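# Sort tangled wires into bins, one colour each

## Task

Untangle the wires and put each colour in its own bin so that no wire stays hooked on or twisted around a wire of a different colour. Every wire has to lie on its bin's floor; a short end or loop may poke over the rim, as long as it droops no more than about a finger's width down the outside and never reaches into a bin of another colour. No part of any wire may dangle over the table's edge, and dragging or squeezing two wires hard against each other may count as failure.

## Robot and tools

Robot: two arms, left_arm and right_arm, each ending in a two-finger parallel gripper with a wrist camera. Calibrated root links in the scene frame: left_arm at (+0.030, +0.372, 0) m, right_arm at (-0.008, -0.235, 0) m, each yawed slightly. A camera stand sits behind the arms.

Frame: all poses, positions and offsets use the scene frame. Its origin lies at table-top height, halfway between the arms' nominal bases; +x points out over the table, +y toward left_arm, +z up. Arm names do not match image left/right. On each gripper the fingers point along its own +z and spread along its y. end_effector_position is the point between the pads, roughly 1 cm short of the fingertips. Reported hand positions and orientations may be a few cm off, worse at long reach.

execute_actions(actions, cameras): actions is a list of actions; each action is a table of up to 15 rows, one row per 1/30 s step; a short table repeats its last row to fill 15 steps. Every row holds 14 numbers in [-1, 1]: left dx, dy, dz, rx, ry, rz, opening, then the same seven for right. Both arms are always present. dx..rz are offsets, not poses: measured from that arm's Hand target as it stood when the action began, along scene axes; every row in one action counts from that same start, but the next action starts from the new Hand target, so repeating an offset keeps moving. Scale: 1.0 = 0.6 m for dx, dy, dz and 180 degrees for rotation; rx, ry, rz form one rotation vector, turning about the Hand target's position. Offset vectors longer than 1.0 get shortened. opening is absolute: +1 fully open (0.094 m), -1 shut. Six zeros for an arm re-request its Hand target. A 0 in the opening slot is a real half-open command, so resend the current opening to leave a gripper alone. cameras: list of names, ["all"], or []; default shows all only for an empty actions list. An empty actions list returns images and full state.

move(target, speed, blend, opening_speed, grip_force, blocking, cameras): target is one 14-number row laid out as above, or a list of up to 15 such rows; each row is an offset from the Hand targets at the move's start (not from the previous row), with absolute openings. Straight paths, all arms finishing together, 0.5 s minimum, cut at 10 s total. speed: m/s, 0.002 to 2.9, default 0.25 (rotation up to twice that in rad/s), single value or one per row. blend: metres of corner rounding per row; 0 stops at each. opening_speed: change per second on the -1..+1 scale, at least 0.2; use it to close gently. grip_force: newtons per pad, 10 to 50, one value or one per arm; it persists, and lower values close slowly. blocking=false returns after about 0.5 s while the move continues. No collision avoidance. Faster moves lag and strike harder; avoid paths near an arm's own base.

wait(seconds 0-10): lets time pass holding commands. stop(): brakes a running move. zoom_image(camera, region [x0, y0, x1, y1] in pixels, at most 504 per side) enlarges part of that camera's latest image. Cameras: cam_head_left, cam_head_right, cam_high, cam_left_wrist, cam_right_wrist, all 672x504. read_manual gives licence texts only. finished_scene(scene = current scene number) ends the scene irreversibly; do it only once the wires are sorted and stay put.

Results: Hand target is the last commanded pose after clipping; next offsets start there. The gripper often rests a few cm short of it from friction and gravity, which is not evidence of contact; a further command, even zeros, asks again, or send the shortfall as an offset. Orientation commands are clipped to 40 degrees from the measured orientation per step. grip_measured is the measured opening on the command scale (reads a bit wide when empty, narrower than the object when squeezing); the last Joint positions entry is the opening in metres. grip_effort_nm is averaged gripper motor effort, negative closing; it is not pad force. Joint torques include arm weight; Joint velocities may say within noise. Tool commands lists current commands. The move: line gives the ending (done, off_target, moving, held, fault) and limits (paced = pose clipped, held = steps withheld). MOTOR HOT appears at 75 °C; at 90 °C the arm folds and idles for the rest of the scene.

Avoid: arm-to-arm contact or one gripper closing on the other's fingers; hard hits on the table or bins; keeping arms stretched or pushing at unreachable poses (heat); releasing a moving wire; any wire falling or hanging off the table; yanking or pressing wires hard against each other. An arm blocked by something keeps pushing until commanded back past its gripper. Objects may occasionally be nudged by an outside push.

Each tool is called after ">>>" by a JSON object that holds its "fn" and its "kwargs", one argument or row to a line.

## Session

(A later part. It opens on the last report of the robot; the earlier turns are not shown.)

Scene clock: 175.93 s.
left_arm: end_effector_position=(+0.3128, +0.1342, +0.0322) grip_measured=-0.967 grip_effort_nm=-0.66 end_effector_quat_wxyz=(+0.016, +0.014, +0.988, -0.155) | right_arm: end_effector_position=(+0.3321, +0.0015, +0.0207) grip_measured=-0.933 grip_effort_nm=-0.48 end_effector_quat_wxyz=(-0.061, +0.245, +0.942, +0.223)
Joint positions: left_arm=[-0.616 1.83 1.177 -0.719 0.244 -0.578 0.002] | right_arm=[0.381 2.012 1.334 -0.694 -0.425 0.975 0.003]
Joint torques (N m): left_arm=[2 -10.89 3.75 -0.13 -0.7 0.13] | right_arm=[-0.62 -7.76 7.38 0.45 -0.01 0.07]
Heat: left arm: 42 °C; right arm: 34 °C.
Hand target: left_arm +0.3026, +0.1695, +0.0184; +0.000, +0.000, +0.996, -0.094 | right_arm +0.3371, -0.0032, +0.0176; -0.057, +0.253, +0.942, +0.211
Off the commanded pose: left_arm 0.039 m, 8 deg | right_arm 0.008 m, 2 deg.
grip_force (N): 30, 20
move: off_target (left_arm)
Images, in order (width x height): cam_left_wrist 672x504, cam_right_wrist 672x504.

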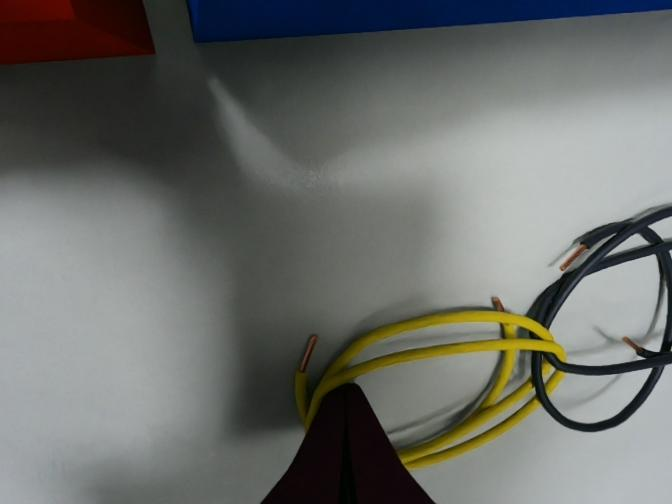

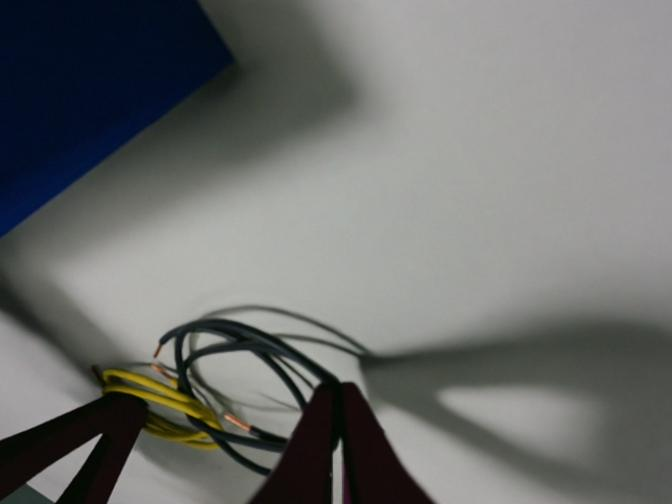

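>>> {"fn": "move", "kwargs": {
  "target": [0.0,0.012,0,0,0,0,-1,0,0,0,0,0,0,-1],
  "speed": 0.02,
  "cameras": ["cam_left_wrist"]
}}

>>> {"fn": "zoom_image", "kwargs": {
  "camera": "cam_left_wrist",
  "region": [400, 180, 672, 460]
}}

Scene clock: 176.97 s.
left_arm: end_effector_position=(+0.3130, +0.1384, +0.0321) grip_measured=-0.967 grip_effort_nm=-0.65 end_effector_quat_wxyz=(+0.016, +0.016, +0.987, -0.161) | right_arm: end_effector_position=(+0.3321, +0.0028, +0.0213) grip_measured=-0.933 grip_effort_nm=-0.48 end_effector_quat_wxyz=(-0.062, +0.244, +0.941, +0.227)
Joint positions: left_arm=[-0.6 1.82 1.162 -0.711 0.256 -0.559 0.002] | right_arm=[0.381 2.012 1.334 -0.691 -0.432 0.975 0.003]
Joint torques (N m): left_arm=[2.25 -11.02 3.75 -0.21 -0.8 0.12] | right_arm=[-0.65 -7.79 7.38 0.43 0.08 0.06]
Heat: left arm: 42 °C; right arm: 34 °C.
Hand target: left_arm +0.3026, +0.1766, +0.0185; +0.000, +0.000, +0.996, -0.094 | right_arm +0.3371, -0.0032, +0.0176; -0.057, +0.253, +0.942, +0.211
Off the commanded pose: left_arm 0.042 m, 8 deg | right_arm 0.009 m, 2 deg.
grip_force (N): 30, 20
move: off_target (left_arm)
Images, in order (width x height): cam_left_wrist 672x504.

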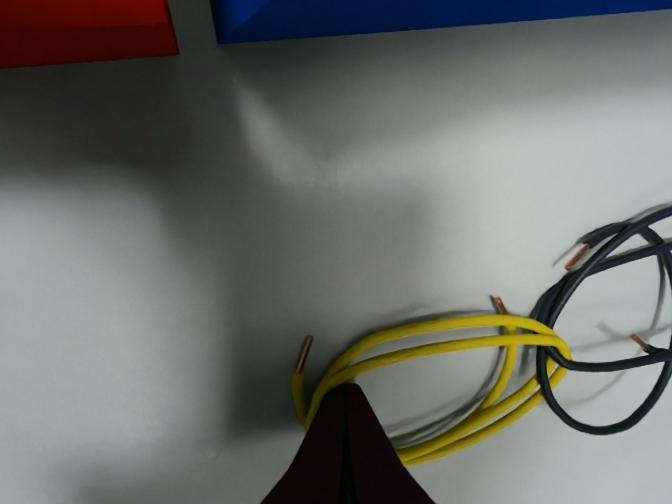

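Scaled by 1.800.

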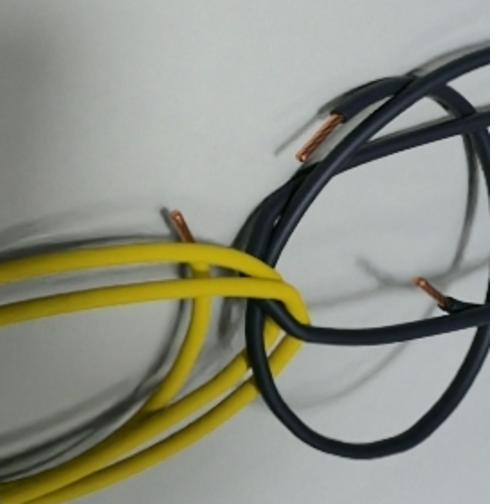

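>>> {"fn": "move", "kwargs": {
  "target": [
    [0,-0.08,0.005,0,0,0,-1,0,0,0,0,0,0,-1],
    [0,-0.08,0.005,0,0,0,-1,0,0,-0.01,0,0,0,-0.75],
    [0,-0.08,0.005,0,0,0,-1,0,-0.04,0.09,0,0,0,-0.75]
  ],
  "speed": 0.05,
  "opening_speed": 0.6,
  "cameras": ["cam_left_wrist","cam_right_wrist"]
}}

Scene clock: 181.50 s.
left_arm: end_effector_position=(+0.3085, +0.1228, +0.0338) grip_measured=-0.967 grip_effort_nm=-0.65 end_effector_quat_wxyz=(+0.018, +0.003, +0.993, -0.120) | right_arm: end_effector_position=(+0.3298, -0.0265, +0.0551) grip_measured=-0.751 grip_effort_nm=0.06 end_effector_quat_wxyz=(-0.076, +0.259, +0.941, +0.202)
Joint positions: left_arm=[-0.683 1.861 1.241 -0.776 0.169 -0.658 0.002] | right_arm=[0.322 1.959 1.418 -0.905 -0.418 0.928 0.012]
Joint torques (N m): left_arm=[-0.66 -7.66 6.98 0.24 -0.06 -0.11] | right_arm=[-0.58 -10.84 8.16 0.32 -0.18 -0.11]
Heat: left arm: 42 °C; right arm: 34 °C.
Hand target: left_arm +0.3025, +0.1286, +0.0213; +0.000, +0.000, +0.996, -0.094 | right_arm +0.3371, -0.0271, +0.0718; -0.057, +0.253, +0.942, +0.211
Off the commanded pose: left_arm 0.015 m, 4 deg | right_arm 0.018 m, 3 deg.
grip_force (N): 30, 20
move: off_target (left_arm, right_arm)
Images, in order (width x height): cam_left_wrist 672x504, cam_right_wrist 672x504.

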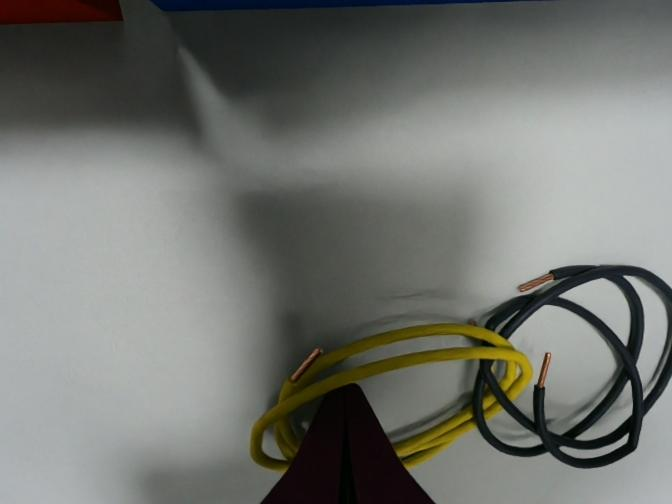

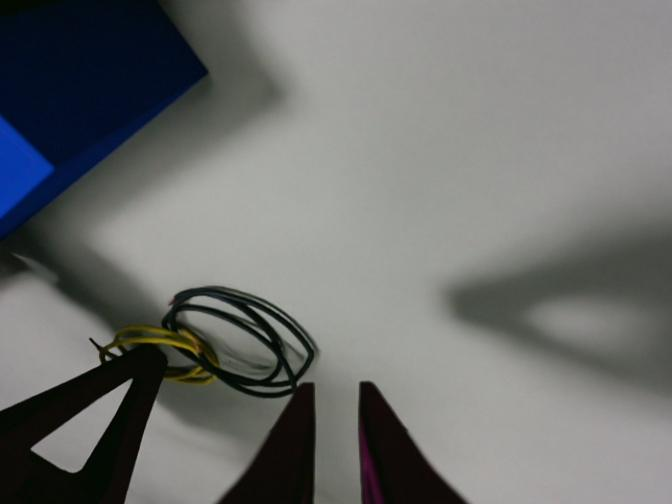

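>>> {"fn": "move", "kwargs": {
  "target": [
    [0,0,0,0,0,0,-1,-0.05,0.08,0.0,0,0,0,-1],
    [0,0,0,0,0,0,-1,-0.055,0.09,-0.025,0,0,0,-1]
  ],
  "speed": 0.07,
  "cameras": ["cam_left_wrist","cam_right_wrist"]
}}

Scene clock: 184.00 s.
left_arm: end_effector_position=(+0.3085, +0.1228, +0.0338) grip_measured=-0.967 grip_effort_nm=-0.65 end_effector_quat_wxyz=(+0.018, +0.003, +0.993, -0.120) | right_arm: end_effector_position=(+0.3042, +0.0269, +0.0541) grip_measured=-0.973 grip_effort_nm=-0.48 end_effector_quat_wxyz=(-0.064, +0.252, +0.943, +0.210)
Joint positions: left_arm=[-0.683 1.861 1.241 -0.776 0.169 -0.658 0.002] | right_arm=[0.484 1.923 1.358 -0.786 -0.387 1.092 0.001]
Joint torques (N m): left_arm=[-0.66 -7.66 6.98 0.24 -0.06 -0.11] | right_arm=[0.38 -9.62 4.9 0.7 -0.12 0.09]
Heat: left arm: 41 °C; right arm: 34 °C.
Hand target: left_arm +0.3025, +0.1286, +0.0213; +0.000, +0.000, +0.996, -0.094 | right_arm +0.3041, +0.0269, +0.0566; -0.057, +0.253, +0.942, +0.211
Off the commanded pose: left_arm 0.015 m, 4 deg | right_arm 0.003 m, 1 deg.
grip_force (N): 30, 20
move: off_target (left_arm)
Images, in order (width x height): cam_left_wrist 672x504, cam_right_wrist 672x504.

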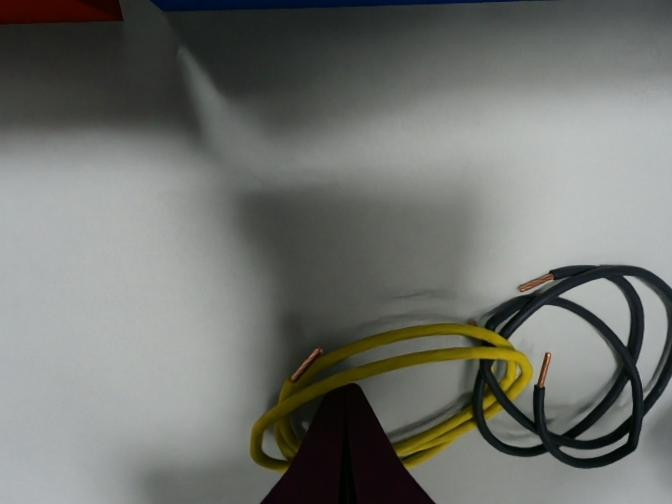

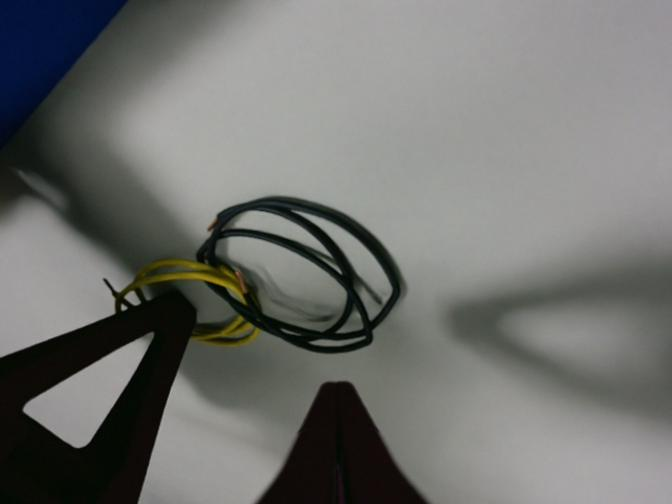

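>>> {"fn": "move", "kwargs": {
  "target": [
    [0,0,0,0,0,0,-1,0.014,0.026,-0.02,0,0,0,-1],
    [0,0,0,0,0,0,-1,0.012,0.045,-0.076,0,0,0,-1]
  ],
  "speed": 0.05,
  "cameras": ["cam_left_wrist","cam_right_wrist"]
}}

Scene clock: 186.53 s.
left_arm: end_effector_position=(+0.3085, +0.1228, +0.0338) grip_measured=-0.967 grip_effort_nm=-0.65 end_effector_quat_wxyz=(+0.018, +0.003, +0.993, -0.120) | right_arm: end_effector_position=(+0.3128, +0.0545, +0.0189) grip_measured=-0.973 grip_effort_nm=-0.48 end_effector_quat_wxyz=(-0.057, +0.250, +0.942, +0.218)
Joint positions: left_arm=[-0.683 1.861 1.241 -0.776 0.169 -0.658 0.002] | right_arm=[0.535 2.028 1.352 -0.632 -0.375 1.146 0.001]
Joint torques (N m): left_arm=[-0.66 -7.65 6.98 0.24 -0.06 -0.11] | right_arm=[0.43 -8.17 4.85 0.81 -0.11 0.08]
Heat: left arm: 41 °C; right arm: 33 °C.
Hand target: left_arm +0.3025, +0.1286, +0.0213; +0.000, +0.000, +0.996, -0.094 | right_arm +0.3113, +0.0539, +0.0110; -0.057, +0.253, +0.942, +0.211
Off the commanded pose: left_arm 0.015 m, 4 deg | right_arm 0.008 m, 1 deg.
grip_force (N): 30, 20
move: off_target (left_arm)
Images, in order (width x height): cam_left_wrist 672x504, cam_right_wrist 672x504.

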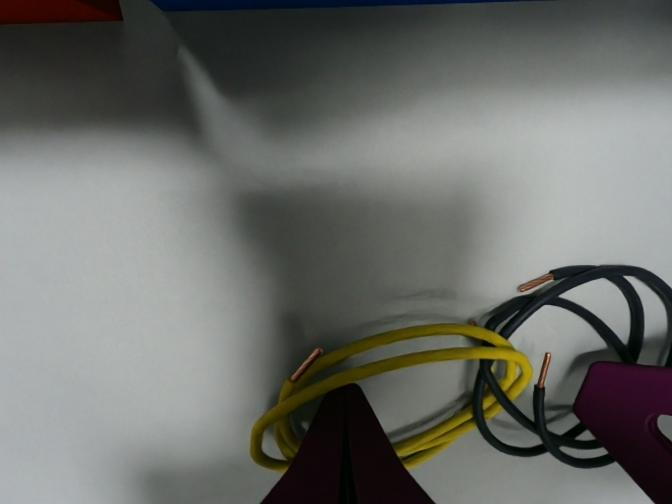

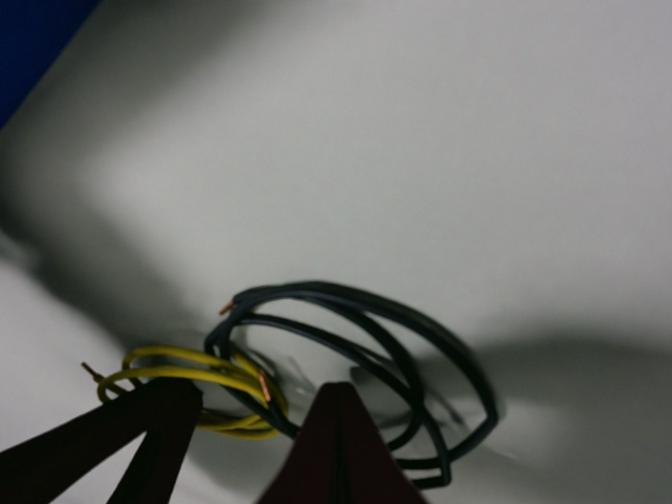

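>>> {"fn": "move", "kwargs": {
  "target": [0,0,0,0,0,0,-1,-0.008,-0.05,-0.015,-0.06,0,0,-1],
  "speed": 0.03,
  "cameras": ["cam_left_wrist","cam_right_wrist"]
}}

Scene clock: 190.17 s.
left_arm: end_effector_position=(+0.3085, +0.1228, +0.0338) grip_measured=-0.967 grip_effort_nm=-0.65 end_effector_quat_wxyz=(+0.018, +0.003, +0.993, -0.120) | right_arm: end_effector_position=(+0.3125, +0.0369, +0.0127) grip_measured=-0.973 grip_effort_nm=-0.48 end_effector_quat_wxyz=(-0.029, +0.254, +0.953, +0.162)
Joint positions: left_arm=[-0.683 1.861 1.241 -0.776 0.169 -0.658 0.002] | right_arm=[0.549 2.028 1.365 -0.697 -0.257 1.14 0.001]
Joint torques (N m): left_arm=[-0.66 -7.65 6.97 0.24 -0.06 -0.11] | right_arm=[0.13 -7.57 6.31 0.11 0.35 -0.11]
Heat: left arm: 40 °C; right arm: 34 °C.
Hand target: left_arm +0.3025, +0.1286, +0.0213; +0.000, +0.000, +0.996, -0.094 | right_arm +0.3064, +0.0238, +0.0020; -0.033, +0.257, +0.958, +0.121
Off the commanded pose: left_arm 0.015 m, 4 deg | right_arm 0.018 m, 5 deg.
grip_force (N): 30, 20
move: off_target (left_arm, right_arm)
Images, in order (width x height): cam_left_wrist 672x504, cam_right_wrist 672x504.

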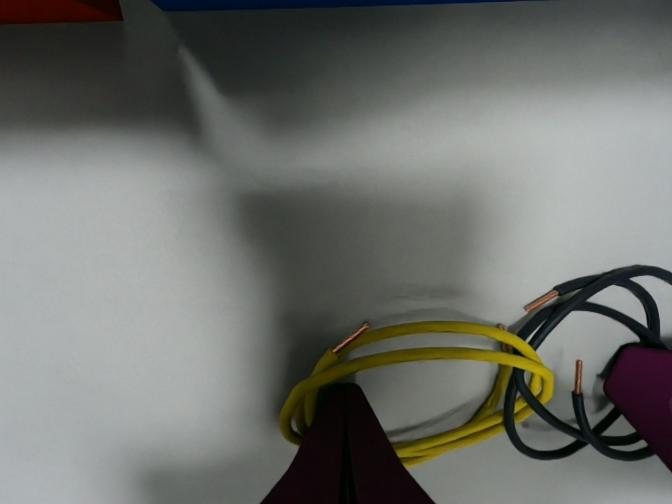

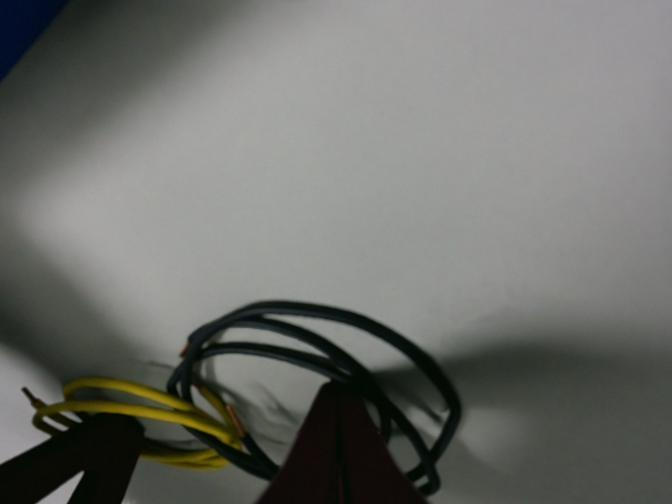

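Good, both pegged. Pull both apart slowly.

>>> {"fn": "move", "kwargs": {
  "target": [0,0.03,0,0,0,0,-1,-0.005,-0.03,0,0,0,0,-1],
  "speed": 0.03,
  "cameras": ["cam_left_wrist","cam_right_wrist"]
}}

>>> {"fn": "move", "kwargs": {
  "target": [0,0.025,0,0,0,0,-1,-0.005,-0.03,0,0,0,0,-1],
  "speed": 0.03,
  "cameras": ["cam_left_wrist","cam_right_wrist"]
}}

Scene clock: 191.43 s.
left_arm: end_effector_position=(+0.3101, +0.1267, +0.0328) grip_measured=-0.967 grip_effort_nm=-0.65 end_effector_quat_wxyz=(+0.012, +0.004, +0.992, -0.128) | right_arm: end_effector_position=(+0.3129, +0.0266, +0.0124) grip_measured=-0.973 grip_effort_nm=-0.48 end_effector_quat_wxyz=(-0.028, +0.249, +0.955, +0.160)
Joint positions: left_arm=[-0.661 1.861 1.234 -0.773 0.194 -0.635 0.002] | right_arm=[0.527 2.013 1.344 -0.699 -0.257 1.105 0.001]
Joint torques (N m): left_arm=[1.03 -10.66 3.9 0.23 -0.25 0.11] | right_arm=[-1.18 -9.13 3.21 0.2 0.29 -0.1]
Heat: left arm: 40 °C; right arm: 34 °C.
Hand target: left_arm +0.3025, +0.1467, +0.0213; +0.000, +0.000, +0.996, -0.094 | right_arm +0.3034, +0.0060, +0.0021; -0.033, +0.257, +0.958, +0.122
Off the commanded pose: left_arm 0.024 m, 4 deg | right_arm 0.025 m, 5 deg.
grip_force (N): 30, 20
move: off_target (left_arm, right_arm)
Images, in order (width x height): cam_left_wrist 672x504, cam_right_wrist 672x504.

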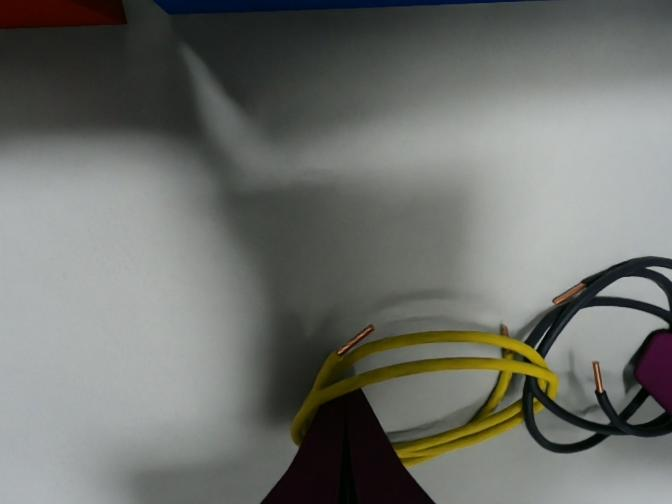

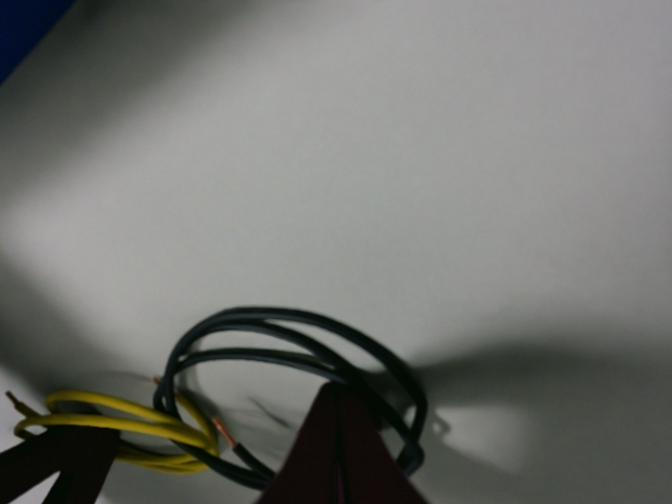

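Scene clock: 192.50 s.
left_arm: end_effector_position=(+0.3108, +0.1344, +0.0326) grip_measured=-0.967 grip_effort_nm=-0.65 end_effector_quat_wxyz=(+0.012, +0.009, +0.990, -0.141) | right_arm: end_effector_position=(+0.3106, +0.0141, +0.0120) grip_measured=-0.973 grip_effort_nm=-0.48 end_effector_quat_wxyz=(-0.028, +0.244, +0.955, +0.167)
Joint positions: left_arm=[-0.63 1.839 1.198 -0.751 0.22 -0.599 0.002] | right_arm=[0.496 1.98 1.288 -0.675 -0.275 1.067 0.001]
Joint torques (N m): left_arm=[1.55 -10.92 3.92 0.04 -0.48 0.12] | right_arm=[-1.88 -9.11 3.11 0.08 0.42 -0.11]
Heat: left arm: 40 °C; right arm: 34 °C.
Hand target: left_arm +0.3026, +0.1617, +0.0214; +0.000, -0.001, +0.996, -0.094 | right_arm +0.3005, -0.0122, +0.0020; -0.033, +0.257, +0.958, +0.122
Off the commanded pose: left_arm 0.031 m, 6 deg | right_arm 0.030 m, 5 deg.
grip_force (N): 30, 20
move: off_target (left_arm, right_arm)
Images, in order (width x height): cam_left_wrist 672x504, cam_right_wrist 672x504.

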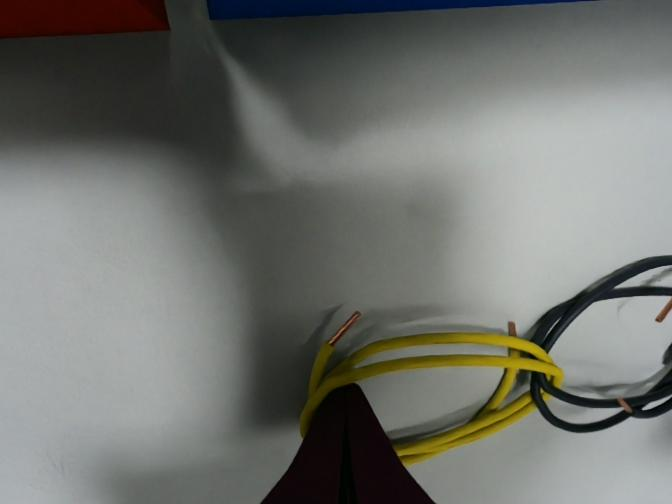

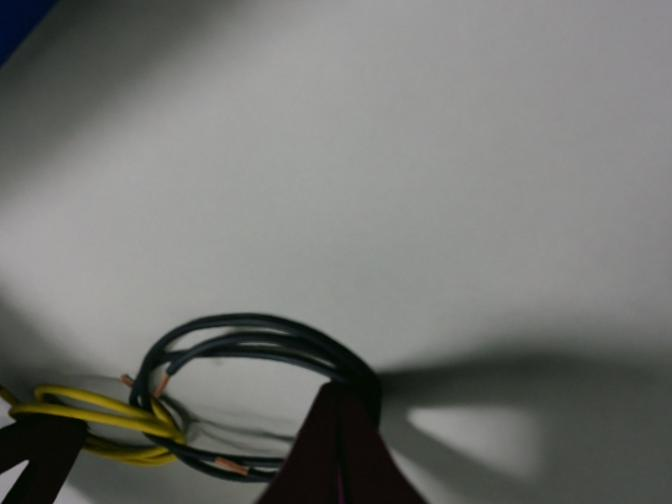

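>>> {"fn": "move", "kwargs": {
  "target": [0,0.02,0,0,0,0,-1,-0.005,-0.025,0,0,0,0,-1],
  "speed": 0.03,
  "cameras": ["cam_left_wrist","cam_right_wrist"]
}}

>>> {"fn": "move", "kwargs": {
  "target": [0,0.015,0,0,0,0,-1,-0.005,-0.02,0,0,0,0,-1],
  "speed": 0.03,
  "cameras": ["cam_left_wrist","cam_right_wrist"]
}}

Scene clock: 193.77 s.
left_arm: end_effector_position=(+0.3103, +0.1376, +0.0322) grip_measured=-0.967 grip_effort_nm=-0.65 end_effector_quat_wxyz=(+0.011, +0.016, +0.988, -0.155) | right_arm: end_effector_position=(+0.3098, +0.0068, +0.0127) grip_measured=-0.973 grip_effort_nm=-0.48 end_effector_quat_wxyz=(-0.027, +0.237, +0.954, +0.181)
Joint positions: left_arm=[-0.608 1.825 1.171 -0.729 0.252 -0.567 0.002] | right_arm=[0.471 1.953 1.244 -0.644 -0.299 1.034 0.001]
Joint torques (N m): left_arm=[2.29 -11.44 3.97 -0.17 -0.77 0.11] | right_arm=[-2.48 -9.31 3.03 -0.12 0.6 -0.11]
Heat: left arm: 40 °C; right arm: 34 °C.
Hand target: left_arm +0.3025, +0.1737, +0.0213; +0.000, +0.000, +0.996, -0.094 | right_arm +0.2976, -0.0270, +0.0021; -0.032, +0.257, +0.958, +0.122
Off the commanded pose: left_arm 0.038 m, 7 deg | right_arm 0.038 m, 7 deg.
grip_force (N): 30, 20
move: off_target (left_arm, right_arm)
Images, in order (width x height): cam_left_wrist 672x504, cam_right_wrist 672x504.

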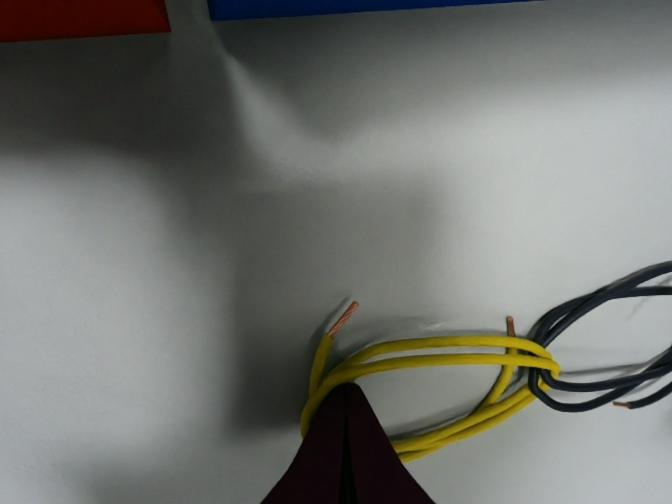

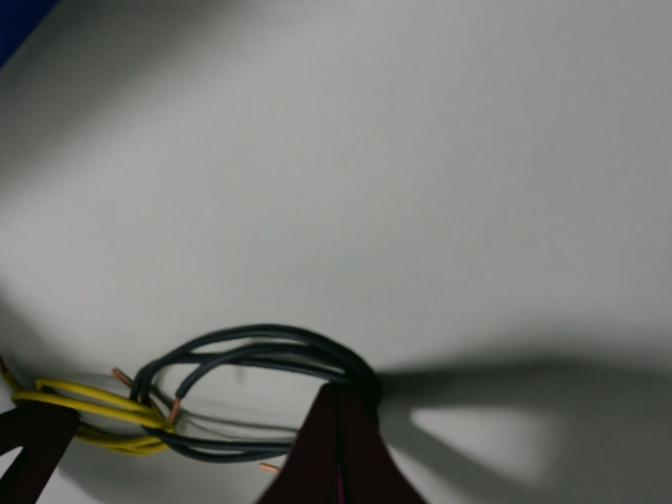

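Scene clock: 194.87 s.
left_arm: end_effector_position=(+0.3125, +0.1581, +0.0323) grip_measured=-0.967 grip_effort_nm=-0.65 end_effector_quat_wxyz=(+0.013, +0.006, +0.990, -0.141) | right_arm: end_effector_position=(+0.3092, -0.0207, +0.0119) grip_measured=-0.973 grip_effort_nm=-0.48 end_effector_quat_wxyz=(-0.022, +0.251, +0.954, +0.163)
Joint positions: left_arm=[-0.566 1.801 1.15 -0.752 0.231 -0.54 0.002] | right_arm=[0.421 1.918 1.203 -0.668 -0.273 1.004 0.001]
Joint torques (N m): left_arm=[0.95 -10.33 4.08 0.03 -0.54 0.1] | right_arm=[-0.53 -8.34 3.26 0.07 0.31 -0.1]
Heat: left arm: 40 °C; right arm: 33 °C.
Hand target: left_arm +0.3026, +0.1827, +0.0213; +0.000, -0.001, +0.996, -0.094 | right_arm +0.2945, -0.0392, +0.0021; -0.032, +0.257, +0.958, +0.122
Off the commanded pose: left_arm 0.029 m, 6 deg | right_arm 0.025 m, 5 deg.
grip_force (N): 30, 20
move: off_target (left_arm, right_arm)
Images, in order (width x height): cam_left_wrist 672x504, cam_right_wrist 672x504.

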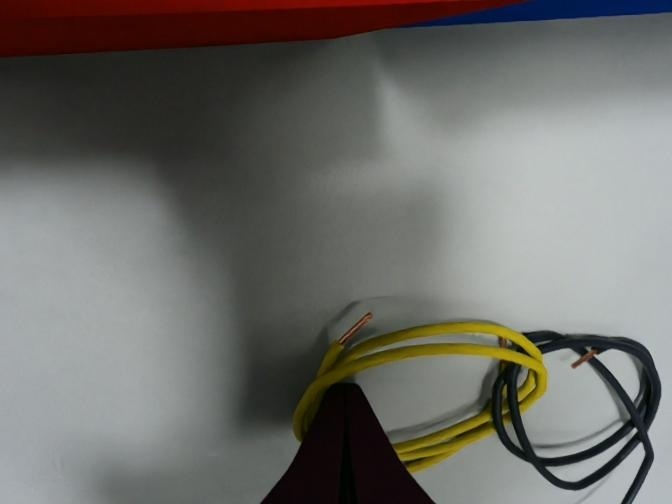

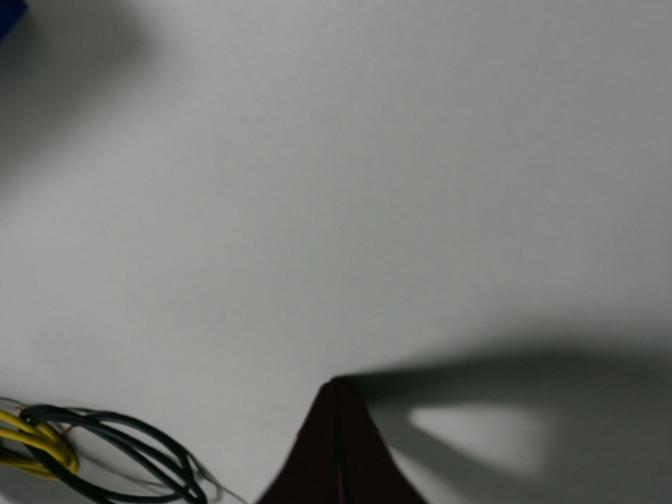

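>>> {"fn": "move", "kwargs": {
  "target": [
    [0,-0.02,0.005,0,0,0,-1,0.01,0.01,0.1,0,0,0,-1],
    [0,-0.02,0.005,0,0,0,-1,0.01,0.04,0.1,-0.0,0,0,-0.75]
  ],
  "speed": 0.1,
  "cameras": ["cam_left_wrist","cam_right_wrist"]
}}

Scene clock: 197.50 s.
left_arm: end_effector_position=(+0.3120, +0.1571, +0.0326) grip_measured=-0.967 grip_effort_nm=-0.65 end_effector_quat_wxyz=(+0.017, +0.006, +0.991, -0.131) | right_arm: end_effector_position=(+0.2953, -0.0153, +0.0591) grip_measured=-0.751 grip_effort_nm=0.07 end_effector_quat_wxyz=(-0.038, +0.253, +0.959, +0.124)
Joint positions: left_arm=[-0.581 1.801 1.155 -0.757 0.207 -0.553 0.002] | right_arm=[0.47 1.878 1.368 -0.941 -0.232 1.041 0.012]
Joint torques (N m): left_arm=[-0.46 -9.09 6.08 -0.01 -0.32 -0.1] | right_arm=[-0.1 -7.45 8.08 0.35 -0.01 0.09]
Heat: left arm: 40 °C; right arm: 34 °C.
Hand target: left_arm +0.3026, +0.1706, +0.0244; +0.000, +0.000, +0.996, -0.094 | right_arm +0.3005, -0.0151, +0.0621; -0.032, +0.257, +0.958, +0.122
Off the commanded pose: left_arm 0.018 m, 5 deg | right_arm 0.006 m, 1 deg.
grip_force (N): 30, 20
move: off_target (left_arm)
Images, in order (width x height): cam_left_wrist 672x504, cam_right_wrist 672x504.

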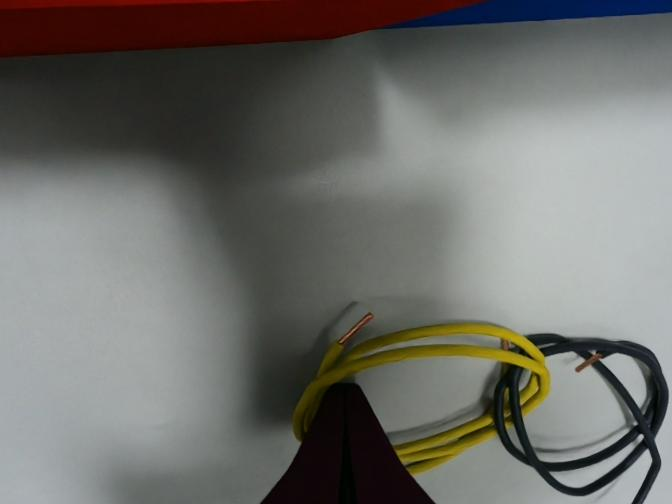

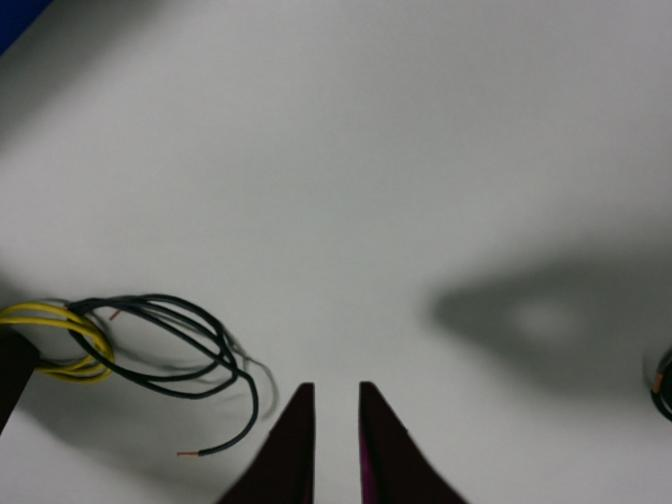

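>>> {"fn": "move", "kwargs": {
  "target": [
    [0,0,0,0,0,0,-1,0.003,0.135,0.0,0.04,0,0,-1],
    [0,0,0,0,0,0,-1,0.003,0.15,-0.02,0.04,0,0,-1]
  ],
  "speed": [0.1,0.05],
  "cameras": ["cam_left_wrist","cam_right_wrist"]
}}

Scene clock: 200.17 s.
left_arm: end_effector_position=(+0.3120, +0.1571, +0.0326) grip_measured=-0.967 grip_effort_nm=-0.65 end_effector_quat_wxyz=(+0.017, +0.006, +0.991, -0.131) | right_arm: end_effector_position=(+0.2974, +0.0674, +0.0475) grip_measured=-0.973 grip_effort_nm=-0.48 end_effector_quat_wxyz=(-0.051, +0.255, +0.950, +0.172)
Joint positions: left_arm=[-0.581 1.801 1.155 -0.757 0.207 -0.553 0.002] | right_arm=[0.615 2.01 1.478 -0.82 -0.289 1.213 0.001]
Joint torques (N m): left_arm=[-0.46 -9.09 6.08 -0.01 -0.32 -0.11] | right_arm=[0.39 -8.23 8.12 0.71 -0.24 0.09]
Heat: left arm: 40 °C; right arm: 33 °C.
Hand target: left_arm +0.3026, +0.1706, +0.0244; +0.000, +0.000, +0.996, -0.094 | right_arm +0.3023, +0.0749, +0.0500; -0.049, +0.255, +0.949, +0.182
Off the commanded pose: left_arm 0.018 m, 5 deg | right_arm 0.009 m, 1 deg.
grip_force (N): 30, 20
move: off_target (left_arm)
Images, in order (width x height): cam_left_wrist 672x504, cam_right_wrist 672x504.

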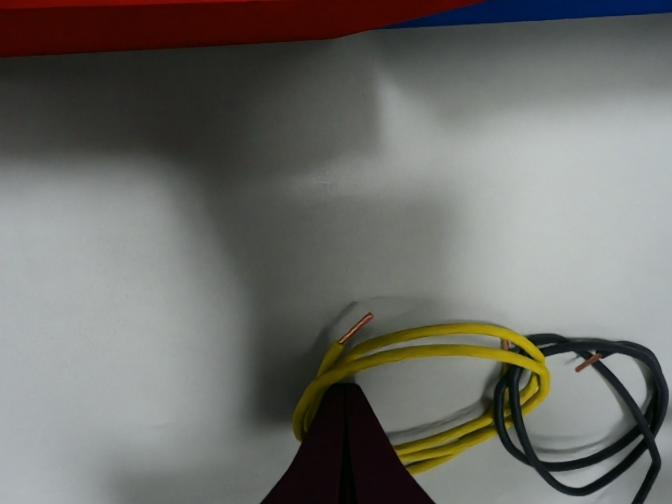

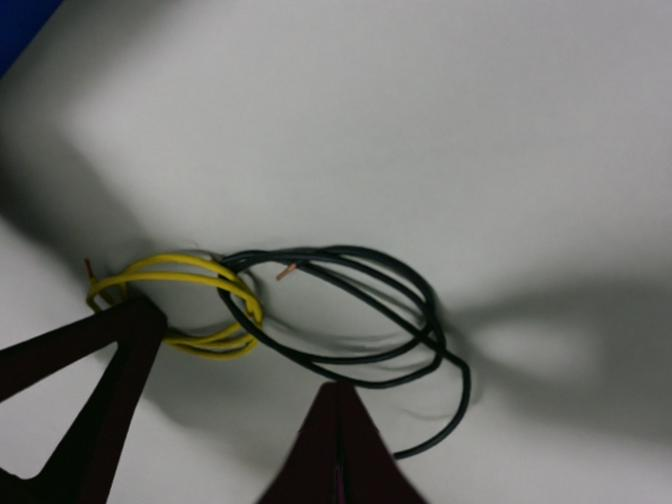

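>>> {"fn": "move", "kwargs": {
  "target": [
    [0,0,0,0,0,0,-1,-0.005,0.03,-0.012,0,0,0,-1],
    [0,0,0,0,0,0,-1,-0.006,0.038,-0.07,0,0,0,-1]
  ],
  "speed": 0.05,
  "cameras": ["cam_left_wrist","cam_right_wrist"]
}}

Scene clock: 202.67 s.
left_arm: end_effector_position=(+0.3120, +0.1571, +0.0326) grip_measured=-0.967 grip_effort_nm=-0.65 end_effector_quat_wxyz=(+0.017, +0.006, +0.991, -0.131) | right_arm: end_effector_position=(+0.3014, +0.0980, +0.0162) grip_measured=-0.973 grip_effort_nm=-0.48 end_effector_quat_wxyz=(-0.047, +0.252, +0.948, +0.188)
Joint positions: left_arm=[-0.581 1.801 1.155 -0.757 0.207 -0.553 0.002] | right_arm=[0.663 2.104 1.477 -0.678 -0.289 1.264 0.001]
Joint torques (N m): left_arm=[-0.46 -9.09 6.08 -0.01 -0.32 -0.1] | right_arm=[0.5 -8.8 4.98 0.79 -0.11 0.09]
Heat: left arm: 40 °C; right arm: 33 °C.
Hand target: left_arm +0.3026, +0.1706, +0.0244; +0.000, +0.000, +0.996, -0.094 | right_arm +0.2987, +0.0977, +0.0080; -0.049, +0.255, +0.949, +0.181
Off the commanded pose: left_arm 0.018 m, 5 deg | right_arm 0.009 m, 1 deg.
grip_force (N): 30, 20
move: off_target (left_arm)
Images, in order (width x height): cam_left_wrist 672x504, cam_right_wrist 672x504.

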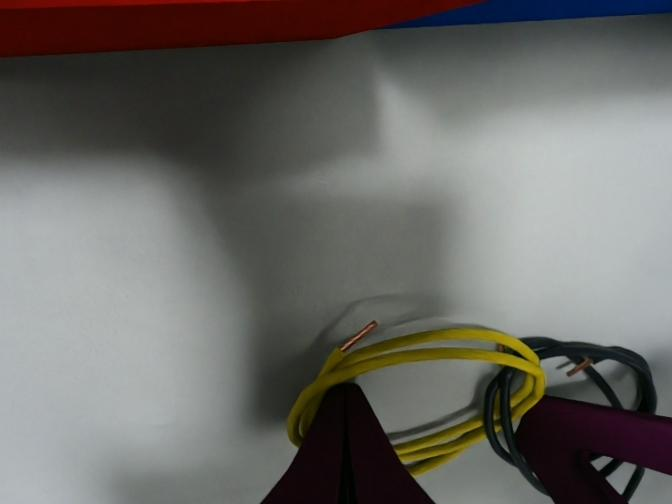

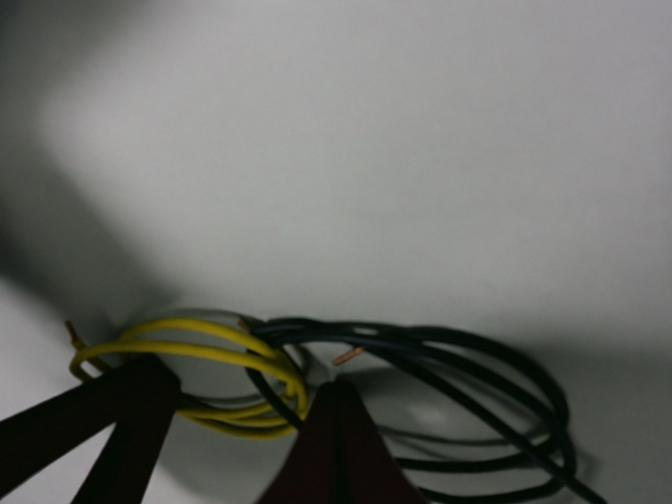

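>>> {"fn": "move", "kwargs": {
  "target": [
    [0,0,0,0,0,0,-1,0,-0.04,-0.012,-0.1,0,0,-1],
    [0,0,0,0,0,0,-1,0,-0.08,-0.012,-0.12,0,0,-1]
  ],
  "speed": 0.04,
  "cameras": ["cam_left_wrist","cam_right_wrist"]
}}

Scene clock: 205.97 s.
left_arm: end_effector_position=(+0.3114, +0.1576, +0.0325) grip_measured=-0.967 grip_effort_nm=-0.65 end_effector_quat_wxyz=(+0.016, +0.006, +0.991, -0.130) | right_arm: end_effector_position=(+0.3011, +0.0837, +0.0133) grip_measured=-0.973 grip_effort_nm=-0.48 end_effector_quat_wxyz=(-0.020, +0.255, +0.962, +0.099)
Joint positions: left_arm=[-0.581 1.801 1.155 -0.76 0.206 -0.553 0.002] | right_arm=[0.698 2.163 1.607 -0.869 -0.141 1.269 0.001]
Joint torques (N m): left_arm=[-0.44 -9.09 6.08 0.02 -0.32 -0.11] | right_arm=[-0.08 -10.11 5.76 0.5 -0.1 0]
Heat: left arm: 40 °C; right arm: 33 °C.
Hand target: left_arm +0.3026, +0.1707, +0.0244; +0.000, +0.000, +0.996, -0.094 | right_arm +0.3011, +0.0837, +0.0133; -0.021, +0.255, +0.962, +0.099 (not the last commanded pose)
Off the commanded pose: left_arm 0.018 m, 5 deg | right_arm 0.036 m, 12 deg.
grip_force (N): 30, 20
move: held (right_arm; a check stopped the path), off_target (left_arm); path passed 0 of 2 targets; limits=held
pose unreachable (right arm): on one or more control steps of this call, first in action 0 (counted from 0), this arm could not follow its commanded pose, so it was not sent that pose on those steps. It may still have moved: this result reports where it is.
cause: moving toward the commanded pose would bring a part of the arm too close to another arm (this arm's wrist (the part past joint 4) and the left arm's wrist (the part past joint 4), at the place that arm is still heading or pushing toward).
Images, in order (width x height): cam_left_wrist 672x504, cam_right_wrist 672x504.

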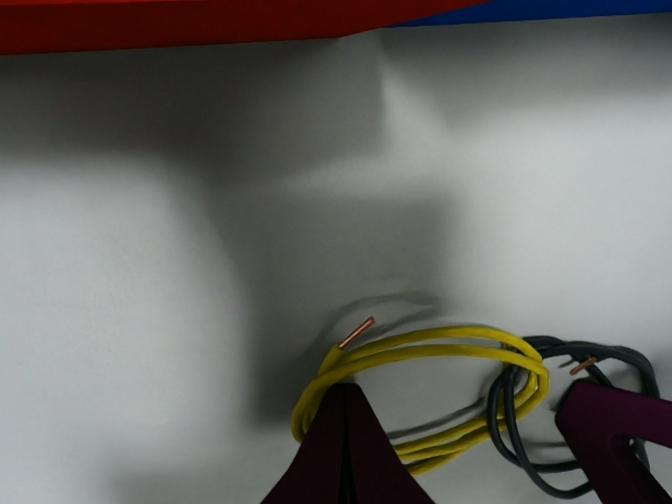

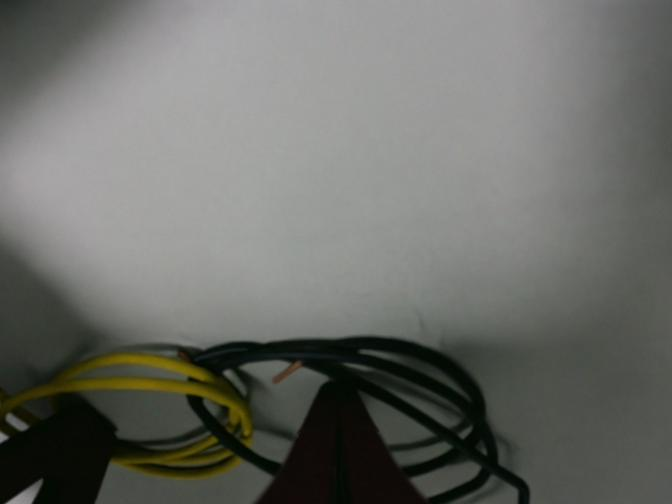

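>>> {"fn": "move", "kwargs": {
  "target": [0,0,0,0,0,0,-1,0,-0.05,-0.012,0,0,0,-1],
  "speed": 0.04,
  "cameras": ["cam_left_wrist","cam_right_wrist"]
}}

>>> {"fn": "move", "kwargs": {
  "target": [0,0.02,0,0,0,0,-1,-0.005,-0.03,-0.004,-0.03,0,0,-1],
  "speed": 0.03,
  "cameras": ["cam_left_wrist","cam_right_wrist"]
}}

Scene clock: 207.40 s.
left_arm: end_effector_position=(+0.3114, +0.1576, +0.0325) grip_measured=-0.967 grip_effort_nm=-0.65 end_effector_quat_wxyz=(+0.016, +0.006, +0.991, -0.130) | right_arm: end_effector_position=(+0.3049, +0.0691, +0.0129) grip_measured=-0.973 grip_effort_nm=-0.48 end_effector_quat_wxyz=(-0.021, +0.251, +0.960, +0.123)
Joint positions: left_arm=[-0.581 1.801 1.155 -0.76 0.206 -0.553 0.002] | right_arm=[0.652 2.108 1.508 -0.793 -0.177 1.222 0.001]
Joint torques (N m): left_arm=[-0.46 -9.07 6.06 0.02 -0.32 -0.11] | right_arm=[-1.1 -10.07 3.48 0.36 0.18 -0.09]
Heat: left arm: 40 °C; right arm: 33 °C.
Hand target: left_arm +0.3026, +0.1706, +0.0244; +0.000, +0.000, +0.996, -0.094 | right_arm +0.3011, +0.0537, +0.0062; -0.021, +0.255, +0.961, +0.100
Off the commanded pose: left_arm 0.018 m, 5 deg | right_arm 0.017 m, 3 deg.
grip_force (N): 30, 20
move: off_target (left_arm, right_arm)
Images, in order (width x height): cam_left_wrist 672x504, cam_right_wrist 672x504.

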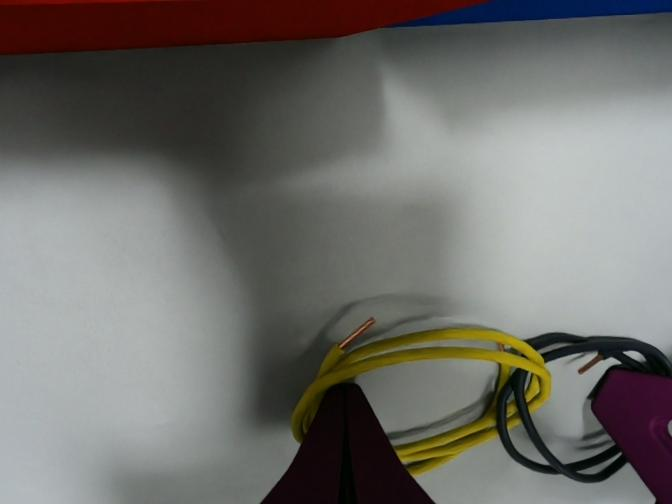

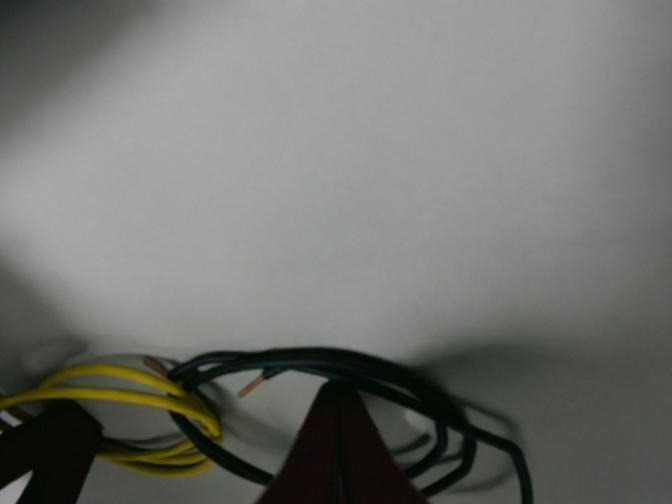

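Scene clock: 209.37 s.
left_arm: end_effector_position=(+0.3128, +0.1624, +0.0326) grip_measured=-0.967 grip_effort_nm=-0.65 end_effector_quat_wxyz=(+0.014, +0.004, +0.992, -0.129) | right_arm: end_effector_position=(+0.3058, +0.0596, +0.0123) grip_measured=-0.973 grip_effort_nm=-0.48 end_effector_quat_wxyz=(-0.009, +0.250, +0.963, +0.103)
Joint positions: left_arm=[-0.566 1.8 1.155 -0.768 0.208 -0.541 0.002] | right_arm=[0.652 2.104 1.508 -0.818 -0.133 1.214 0.001]
Joint torques (N m): left_arm=[0.99 -10.58 4.18 0.07 -0.3 0.11] | right_arm=[-0.85 -9.57 4.22 -0.05 0.49 -0.1]
Heat: left arm: 40 °C; right arm: 34 °C.
Hand target: left_arm +0.3026, +0.1826, +0.0244; +0.000, -0.001, +0.996, -0.094 | right_arm +0.2981, +0.0356, +0.0037; -0.009, +0.256, +0.965, +0.054
Off the commanded pose: left_arm 0.024 m, 4 deg | right_arm 0.027 m, 6 deg.
grip_force (N): 30, 20
move: off_target (left_arm, right_arm)
Images, in order (width x height): cam_left_wrist 672x504, cam_right_wrist 672x504.

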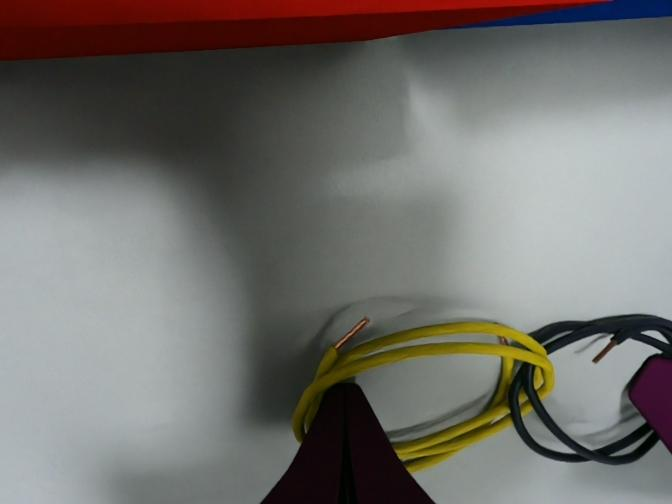

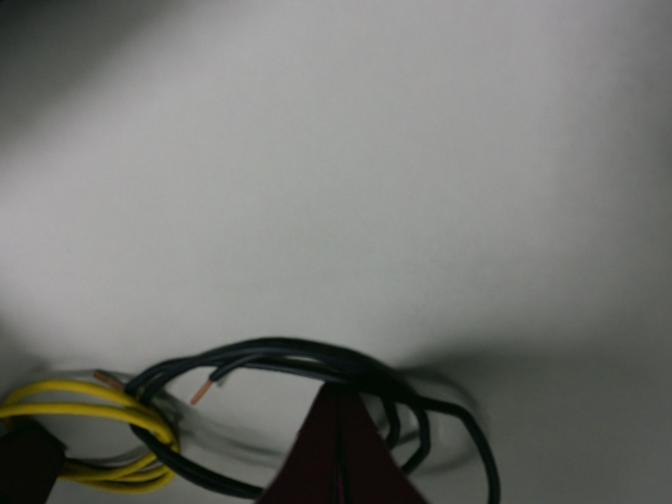

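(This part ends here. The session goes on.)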